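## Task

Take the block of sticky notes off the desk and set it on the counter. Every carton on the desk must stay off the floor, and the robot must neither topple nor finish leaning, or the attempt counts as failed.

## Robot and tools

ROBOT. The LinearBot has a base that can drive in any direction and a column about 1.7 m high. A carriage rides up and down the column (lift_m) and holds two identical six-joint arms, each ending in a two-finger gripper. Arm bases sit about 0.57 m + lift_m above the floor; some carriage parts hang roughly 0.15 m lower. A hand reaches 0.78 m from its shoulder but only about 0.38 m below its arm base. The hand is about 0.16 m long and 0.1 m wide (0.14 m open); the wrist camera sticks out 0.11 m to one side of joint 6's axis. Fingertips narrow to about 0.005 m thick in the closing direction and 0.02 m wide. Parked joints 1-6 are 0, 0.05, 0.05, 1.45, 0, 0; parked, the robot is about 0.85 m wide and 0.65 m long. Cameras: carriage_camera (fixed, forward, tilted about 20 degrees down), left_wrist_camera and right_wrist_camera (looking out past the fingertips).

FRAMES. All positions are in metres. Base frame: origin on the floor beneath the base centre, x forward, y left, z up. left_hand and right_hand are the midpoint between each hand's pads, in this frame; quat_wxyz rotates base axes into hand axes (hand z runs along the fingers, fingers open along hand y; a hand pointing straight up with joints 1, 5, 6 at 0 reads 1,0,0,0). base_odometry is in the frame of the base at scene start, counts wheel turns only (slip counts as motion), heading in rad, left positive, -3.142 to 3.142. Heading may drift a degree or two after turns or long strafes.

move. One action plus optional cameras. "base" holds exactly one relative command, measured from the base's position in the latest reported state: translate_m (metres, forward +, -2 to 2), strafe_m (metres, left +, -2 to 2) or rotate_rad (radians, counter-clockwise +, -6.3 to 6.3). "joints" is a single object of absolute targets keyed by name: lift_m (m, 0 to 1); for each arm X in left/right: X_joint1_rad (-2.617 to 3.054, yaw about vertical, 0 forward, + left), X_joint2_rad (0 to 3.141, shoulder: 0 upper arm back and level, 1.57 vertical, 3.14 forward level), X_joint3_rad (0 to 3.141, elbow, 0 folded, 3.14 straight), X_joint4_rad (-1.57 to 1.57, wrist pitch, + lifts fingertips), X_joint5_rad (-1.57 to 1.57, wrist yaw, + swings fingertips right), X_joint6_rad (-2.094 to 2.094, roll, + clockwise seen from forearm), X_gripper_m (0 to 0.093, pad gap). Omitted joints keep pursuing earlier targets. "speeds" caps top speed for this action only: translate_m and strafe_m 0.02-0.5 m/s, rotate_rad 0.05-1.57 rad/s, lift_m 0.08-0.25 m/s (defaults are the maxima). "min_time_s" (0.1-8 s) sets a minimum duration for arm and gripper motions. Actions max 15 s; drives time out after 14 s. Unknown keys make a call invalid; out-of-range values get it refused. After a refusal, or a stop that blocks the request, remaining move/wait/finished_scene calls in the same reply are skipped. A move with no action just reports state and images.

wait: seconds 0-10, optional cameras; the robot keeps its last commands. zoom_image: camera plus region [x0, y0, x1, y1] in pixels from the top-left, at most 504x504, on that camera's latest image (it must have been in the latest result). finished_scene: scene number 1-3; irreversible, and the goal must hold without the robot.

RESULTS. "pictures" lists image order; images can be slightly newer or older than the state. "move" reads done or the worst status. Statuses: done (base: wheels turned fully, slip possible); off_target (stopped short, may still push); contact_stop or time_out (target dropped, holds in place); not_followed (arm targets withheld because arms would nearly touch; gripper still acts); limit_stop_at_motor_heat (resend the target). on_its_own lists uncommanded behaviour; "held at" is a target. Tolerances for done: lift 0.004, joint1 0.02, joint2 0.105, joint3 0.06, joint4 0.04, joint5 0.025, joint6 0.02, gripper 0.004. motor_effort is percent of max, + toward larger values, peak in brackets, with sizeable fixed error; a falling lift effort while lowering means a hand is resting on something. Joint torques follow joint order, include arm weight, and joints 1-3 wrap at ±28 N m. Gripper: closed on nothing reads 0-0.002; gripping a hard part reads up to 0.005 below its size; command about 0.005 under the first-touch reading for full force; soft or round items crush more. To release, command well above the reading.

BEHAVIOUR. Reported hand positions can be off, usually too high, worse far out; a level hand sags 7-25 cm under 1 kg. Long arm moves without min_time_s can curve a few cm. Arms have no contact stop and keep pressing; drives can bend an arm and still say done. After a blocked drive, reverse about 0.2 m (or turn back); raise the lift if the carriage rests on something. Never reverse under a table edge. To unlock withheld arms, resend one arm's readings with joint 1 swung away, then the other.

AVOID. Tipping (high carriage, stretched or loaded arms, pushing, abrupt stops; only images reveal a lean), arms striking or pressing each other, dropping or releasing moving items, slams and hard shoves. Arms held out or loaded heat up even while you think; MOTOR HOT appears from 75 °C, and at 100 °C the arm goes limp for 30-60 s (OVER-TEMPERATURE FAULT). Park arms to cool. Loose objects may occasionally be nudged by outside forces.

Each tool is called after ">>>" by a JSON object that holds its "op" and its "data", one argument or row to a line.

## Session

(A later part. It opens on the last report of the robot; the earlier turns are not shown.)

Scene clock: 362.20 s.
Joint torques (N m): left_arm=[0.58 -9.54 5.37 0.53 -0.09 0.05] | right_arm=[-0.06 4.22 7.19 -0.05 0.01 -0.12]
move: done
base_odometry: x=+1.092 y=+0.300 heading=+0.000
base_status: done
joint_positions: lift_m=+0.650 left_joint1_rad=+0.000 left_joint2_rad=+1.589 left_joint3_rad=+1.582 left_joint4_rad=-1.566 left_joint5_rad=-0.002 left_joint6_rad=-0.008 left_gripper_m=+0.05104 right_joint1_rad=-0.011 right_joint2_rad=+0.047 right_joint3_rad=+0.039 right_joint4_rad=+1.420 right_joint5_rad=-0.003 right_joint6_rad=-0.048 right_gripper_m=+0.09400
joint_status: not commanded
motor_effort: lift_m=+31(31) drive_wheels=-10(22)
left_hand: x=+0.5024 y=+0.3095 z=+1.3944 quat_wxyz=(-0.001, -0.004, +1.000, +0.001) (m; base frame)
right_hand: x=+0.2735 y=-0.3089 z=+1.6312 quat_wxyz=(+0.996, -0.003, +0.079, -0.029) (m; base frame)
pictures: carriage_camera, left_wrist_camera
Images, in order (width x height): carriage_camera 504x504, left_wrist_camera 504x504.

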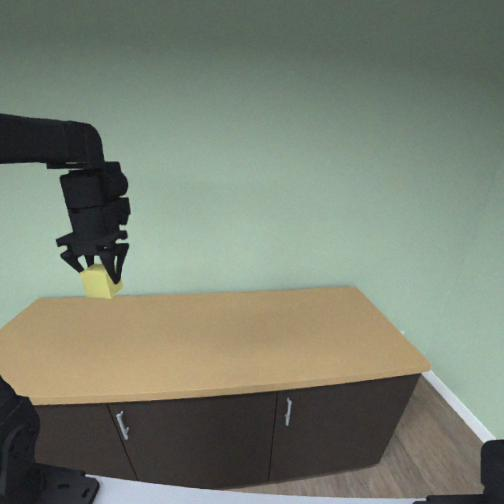

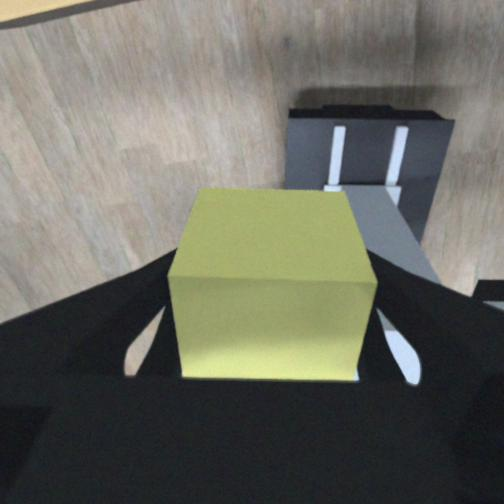

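>>> {"op": "move", "data": {
  "base": {"translate_m": 0.15},
  "speeds": {"translate_m": 0.2},
  "joints": {"left_joint1_rad": 0.0, "left_joint2_rad": 2.689, "left_joint3_rad": 1.733, "left_joint4_rad": -0.615, "left_joint5_rad": 0, "left_joint6_rad": 0},
  "min_time_s": 3,
  "cameras": ["left_wrist_camera", "carriage_camera"]
}}

Scene clock: 378.17 s.
Joint torques (N m): left_arm=[0.59 -14.34 7.41 0.64 -0.09 0.05] | right_arm=[-0.06 4.26 7.23 -0.03 0.01 -0.11]
move: done
base_odometry: x=+1.242 y=+0.301 heading=+0.001
base_status: done
joint_positions: lift_m=+0.650 left_joint1_rad=+0.000 left_joint2_rad=+2.672 left_joint3_rad=+1.712 left_joint4_rad=-0.627 left_joint5_rad=-0.002 left_joint6_rad=-0.008 left_gripper_m=+0.05104 right_joint1_rad=-0.011 right_joint2_rad=+0.047 right_joint3_rad=+0.039 right_joint4_rad=+1.418 right_joint5_rad=-0.003 right_joint6_rad=-0.048 right_gripper_m=+0.09400
joint_status: all done
motor_effort: lift_m=+30(31) drive_wheels=-8(17)
left_hand: x=+0.6742 y=+0.3095 z=+1.0254 quat_wxyz=(-0.008, -0.004, +1.000, +0.001) (m; base frame)
right_hand: x=+0.2738 y=-0.3090 z=+1.6312 quat_wxyz=(+0.996, -0.003, +0.080, -0.029) (m; base frame)
pictures: carriage_camera, left_wrist_camera
Images, in order (width x height): carriage_camera 504x504, left_wrist_camera 504x504.

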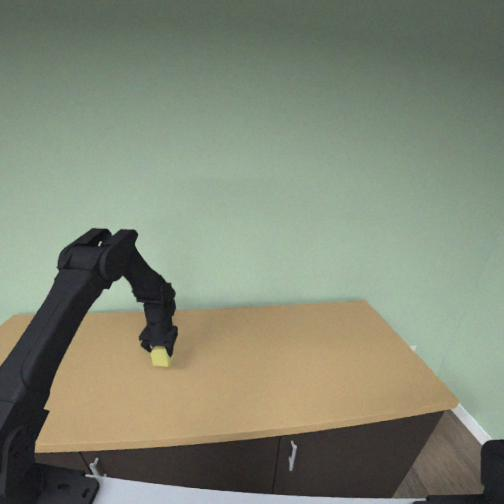

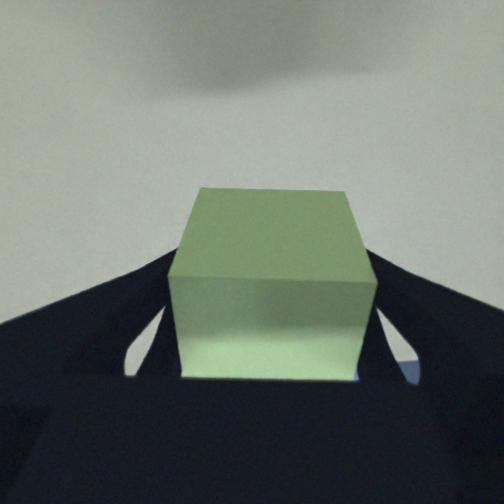

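>>> {"op": "move", "data": {
  "joints": {"lift_m": 0.56},
  "speeds": {"lift_m": 0.12},
  "cameras": ["left_wrist_camera", "carriage_camera"]
}}

Scene clock: 383.03 s.
Joint torques (N m): left_arm=[0.59 -14.67 6.26 0.71 -0.13 0.04] | right_arm=[-0.02 4.31 7.16 -0.03 0 -0.12]
move: done
base_odometry: x=+1.242 y=+0.301 heading=+0.001
base_status: not commanded
joint_positions: lift_m=+0.560 left_joint1_rad=+0.000 left_joint2_rad=+2.674 left_joint3_rad=+1.725 left_joint4_rad=-0.625 left_joint5_rad=-0.002 left_joint6_rad=-0.007 left_gripper_m=+0.05104 right_joint1_rad=-0.011 right_joint2_rad=+0.047 right_joint3_rad=+0.039 right_joint4_rad=+1.418 right_joint5_rad=-0.003 right_joint6_rad=-0.048 right_gripper_m=+0.09400
joint_status: all done
motor_effort: lift_m=+26(28) drive_wheels=+7(11)
left_hand: x=+0.6789 y=+0.3095 z=+0.9372 quat_wxyz=(-0.002, -0.004, +1.000, +0.001) (m; base frame)
right_hand: x=+0.2738 y=-0.3090 z=+1.5415 quat_wxyz=(+0.996, -0.003, +0.080, -0.029) (m; base frame)
pictures: carriage_camera, left_wrist_camera
Images, in order (width x height): carriage_camera 504x504, left_wrist_camera 504x504.

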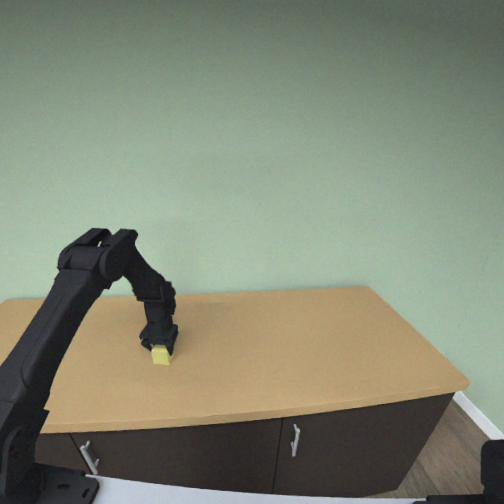

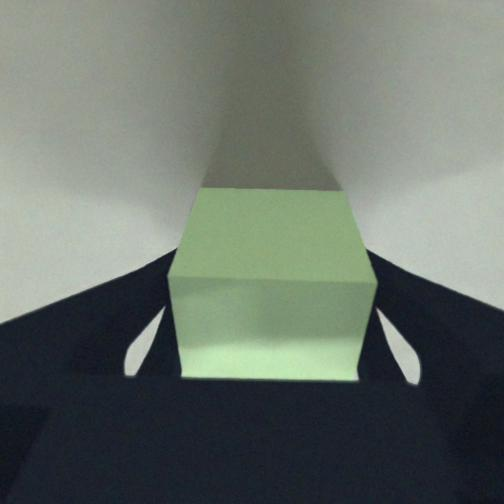

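>>> {"op": "move", "data": {
  "joints": {"lift_m": 0.55},
  "speeds": {"lift_m": 0.08},
  "cameras": ["left_wrist_camera", "carriage_camera"]
}}

Scene clock: 396.60 s.
Joint torques (N m): left_arm=[0.54 -12.98 5.59 1.08 -0.09 0.04] | right_arm=[-0.06 4.26 7.2 -0.02 0.01 -0.13]
move: done
base_odometry: x=+1.242 y=+0.301 heading=+0.001
base_status: not commanded
joint_positions: lift_m=+0.550 left_joint1_rad=+0.000 left_joint2_rad=+2.657 left_joint3_rad=+1.733 left_joint4_rad=-0.660 left_joint5_rad=-0.002 left_joint6_rad=-0.007 left_gripper_m=+0.05104 right_joint1_rad=-0.011 right_joint2_rad=+0.047 right_joint3_rad=+0.039 right_joint4_rad=+1.418 right_joint5_rad=-0.003 right_joint6_rad=-0.048 right_gripper_m=+0.09400
joint_status: all done
motor_effort: lift_m=+25(25) drive_wheels=+5(8)
left_hand: x=+0.6786 y=+0.3095 z=+0.9363 quat_wxyz=(-0.007, -0.004, +1.000, +0.001) (m; base frame)
right_hand: x=+0.2738 y=-0.3090 z=+1.5317 quat_wxyz=(+0.996, -0.003, +0.080, -0.029) (m; base frame)
pictures: carriage_camera, left_wrist_camera
Images, in order (width x height): carriage_camera 504x504, left_wrist_camera 504x504.

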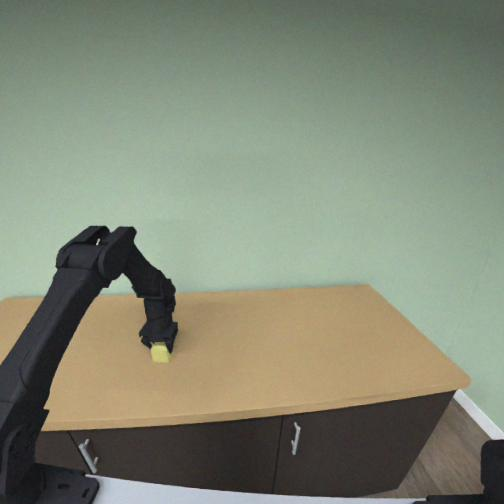

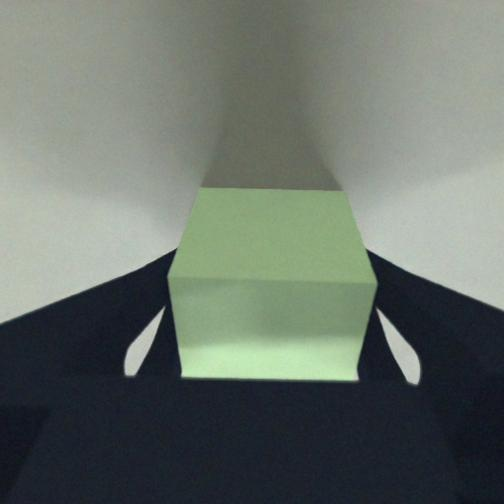

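>>> {"op": "move", "data": {
  "joints": {"lift_m": 0.559},
  "speeds": {"lift_m": 0.08},
  "cameras": []
}}

>>> {"op": "move", "data": {
  "joints": {"left_gripper_m": 0.09},
  "min_time_s": 1.5,
  "cameras": ["left_wrist_camera"]
}}

Scene clock: 401.37 s.
Joint torques (N m): left_arm=[0.61 -14.5 5.55 0.73 -0.1 0.02] | right_arm=[-0.02 4.23 7.24 -0.03 0.01 -0.13]
move: done
base_odometry: x=+1.242 y=+0.301 heading=+0.001
base_status: not commanded
joint_positions: lift_m=+0.559 left_joint1_rad=+0.000 left_joint2_rad=+2.671 left_joint3_rad=+1.733 left_joint4_rad=-0.627 left_joint5_rad=-0.002 left_joint6_rad=-0.007 left_gripper_m=+0.05103 right_joint1_rad=-0.011 right_joint2_rad=+0.047 right_joint3_rad=+0.039 right_joint4_rad=+1.418 right_joint5_rad=-0.003 right_joint6_rad=-0.048 right_gripper_m=+0.09400
joint_status: all done
motor_effort: lift_m=+31(36) drive_wheels=-9(9)
left_hand: x=+0.6827 y=+0.3095 z=+0.9386 quat_wxyz=(+0.003, -0.004, +1.000, +0.001) (m; base frame)
right_hand: x=+0.2738 y=-0.3090 z=+1.5401 quat_wxyz=(+0.996, -0.003, +0.080, -0.029) (m; base frame)
pictures: none
No camera images: "cameras" was empty.

Scene clock: 403.17 s.
Joint torques (N m): left_arm=[0.58 -14.31 5.53 0.71 -0.09 0.05] | right_arm=[-0.03 4.25 7.21 -0.03 0 -0.12]
move: done
base_odometry: x=+1.242 y=+0.301 heading=+0.001
base_status: not commanded
joint_positions: lift_m=+0.559 left_joint1_rad=+0.000 left_joint2_rad=+2.671 left_joint3_rad=+1.733 left_joint4_rad=-0.625 left_joint5_rad=-0.002 left_joint6_rad=-0.007 left_gripper_m=+0.08994 right_joint1_rad=-0.011 right_joint2_rad=+0.047 right_joint3_rad=+0.039 right_joint4_rad=+1.418 right_joint5_rad=-0.003 right_joint6_rad=-0.048 right_gripper_m=+0.09400
joint_status: all done
motor_effort: lift_m=+31(31) drive_wheels=+5(10)
left_hand: x=+0.6831 y=+0.3095 z=+0.9387 quat_wxyz=(+0.004, -0.004, +1.000, +0.001) (m; base frame)
right_hand: x=+0.2738 y=-0.3090 z=+1.5401 quat_wxyz=(+0.996, -0.003, +0.080, -0.029) (m; base frame)
pictures: left_wrist_camera
Images, in order (width x height): left_wrist_camera 504x504.

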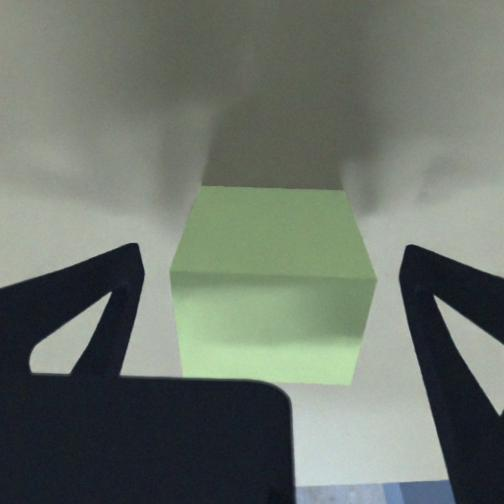

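>>> {"op": "move", "data": {
  "joints": {"lift_m": 0.7},
  "cameras": ["carriage_camera", "left_wrist_camera"]
}}

Scene clock: 426.33 s.
Joint torques (N m): left_arm=[0.65 -15.6 5.44 0.64 -0.09 0.04] | right_arm=[-0.05 4.27 7.21 -0.03 0 -0.11]
move: done
base_odometry: x=+1.242 y=+0.301 heading=+0.001
base_status: not commanded
joint_positions: lift_m=+0.700 left_joint1_rad=+0.000 left_joint2_rad=+2.682 left_joint3_rad=+1.733 left_joint4_rad=-0.618 left_joint5_rad=-0.002 left_joint6_rad=-0.007 left_gripper_m=+0.08994 right_joint1_rad=-0.011 right_joint2_rad=+0.047 right_joint3_rad=+0.039 right_joint4_rad=+1.418 right_joint5_rad=-0.003 right_joint6_rad=-0.048 right_gripper_m=+0.09400
joint_status: all done
motor_effort: lift_m=+31(37) drive_wheels=+5(10)
left_hand: x=+0.6815 y=+0.3095 z=+1.0748 quat_wxyz=(+0.002, -0.004, +1.000, +0.001) (m; base frame)
right_hand: x=+0.2738 y=-0.3090 z=+1.6811 quat_wxyz=(+0.996, -0.003, +0.080, -0.029) (m; base frame)
pictures: carriage_camera, left_wrist_camera
Images, in order (width x height): carriage_camera 504x504, left_wrist_camera 504x504.

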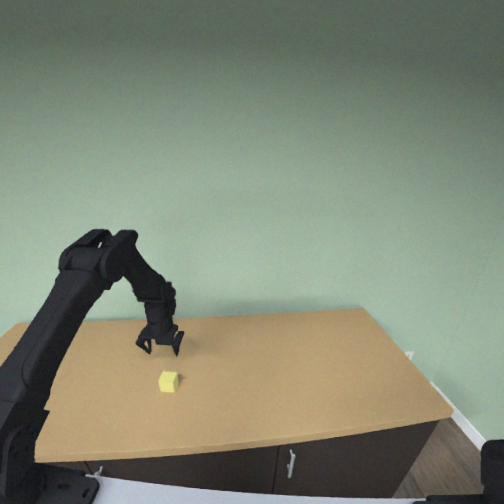

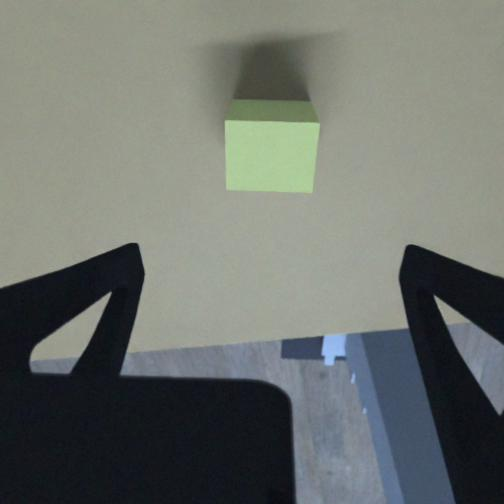

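>>> {"op": "finished_scene", "data": {
  "scene": 1
}}

The scene is finished: the task was done.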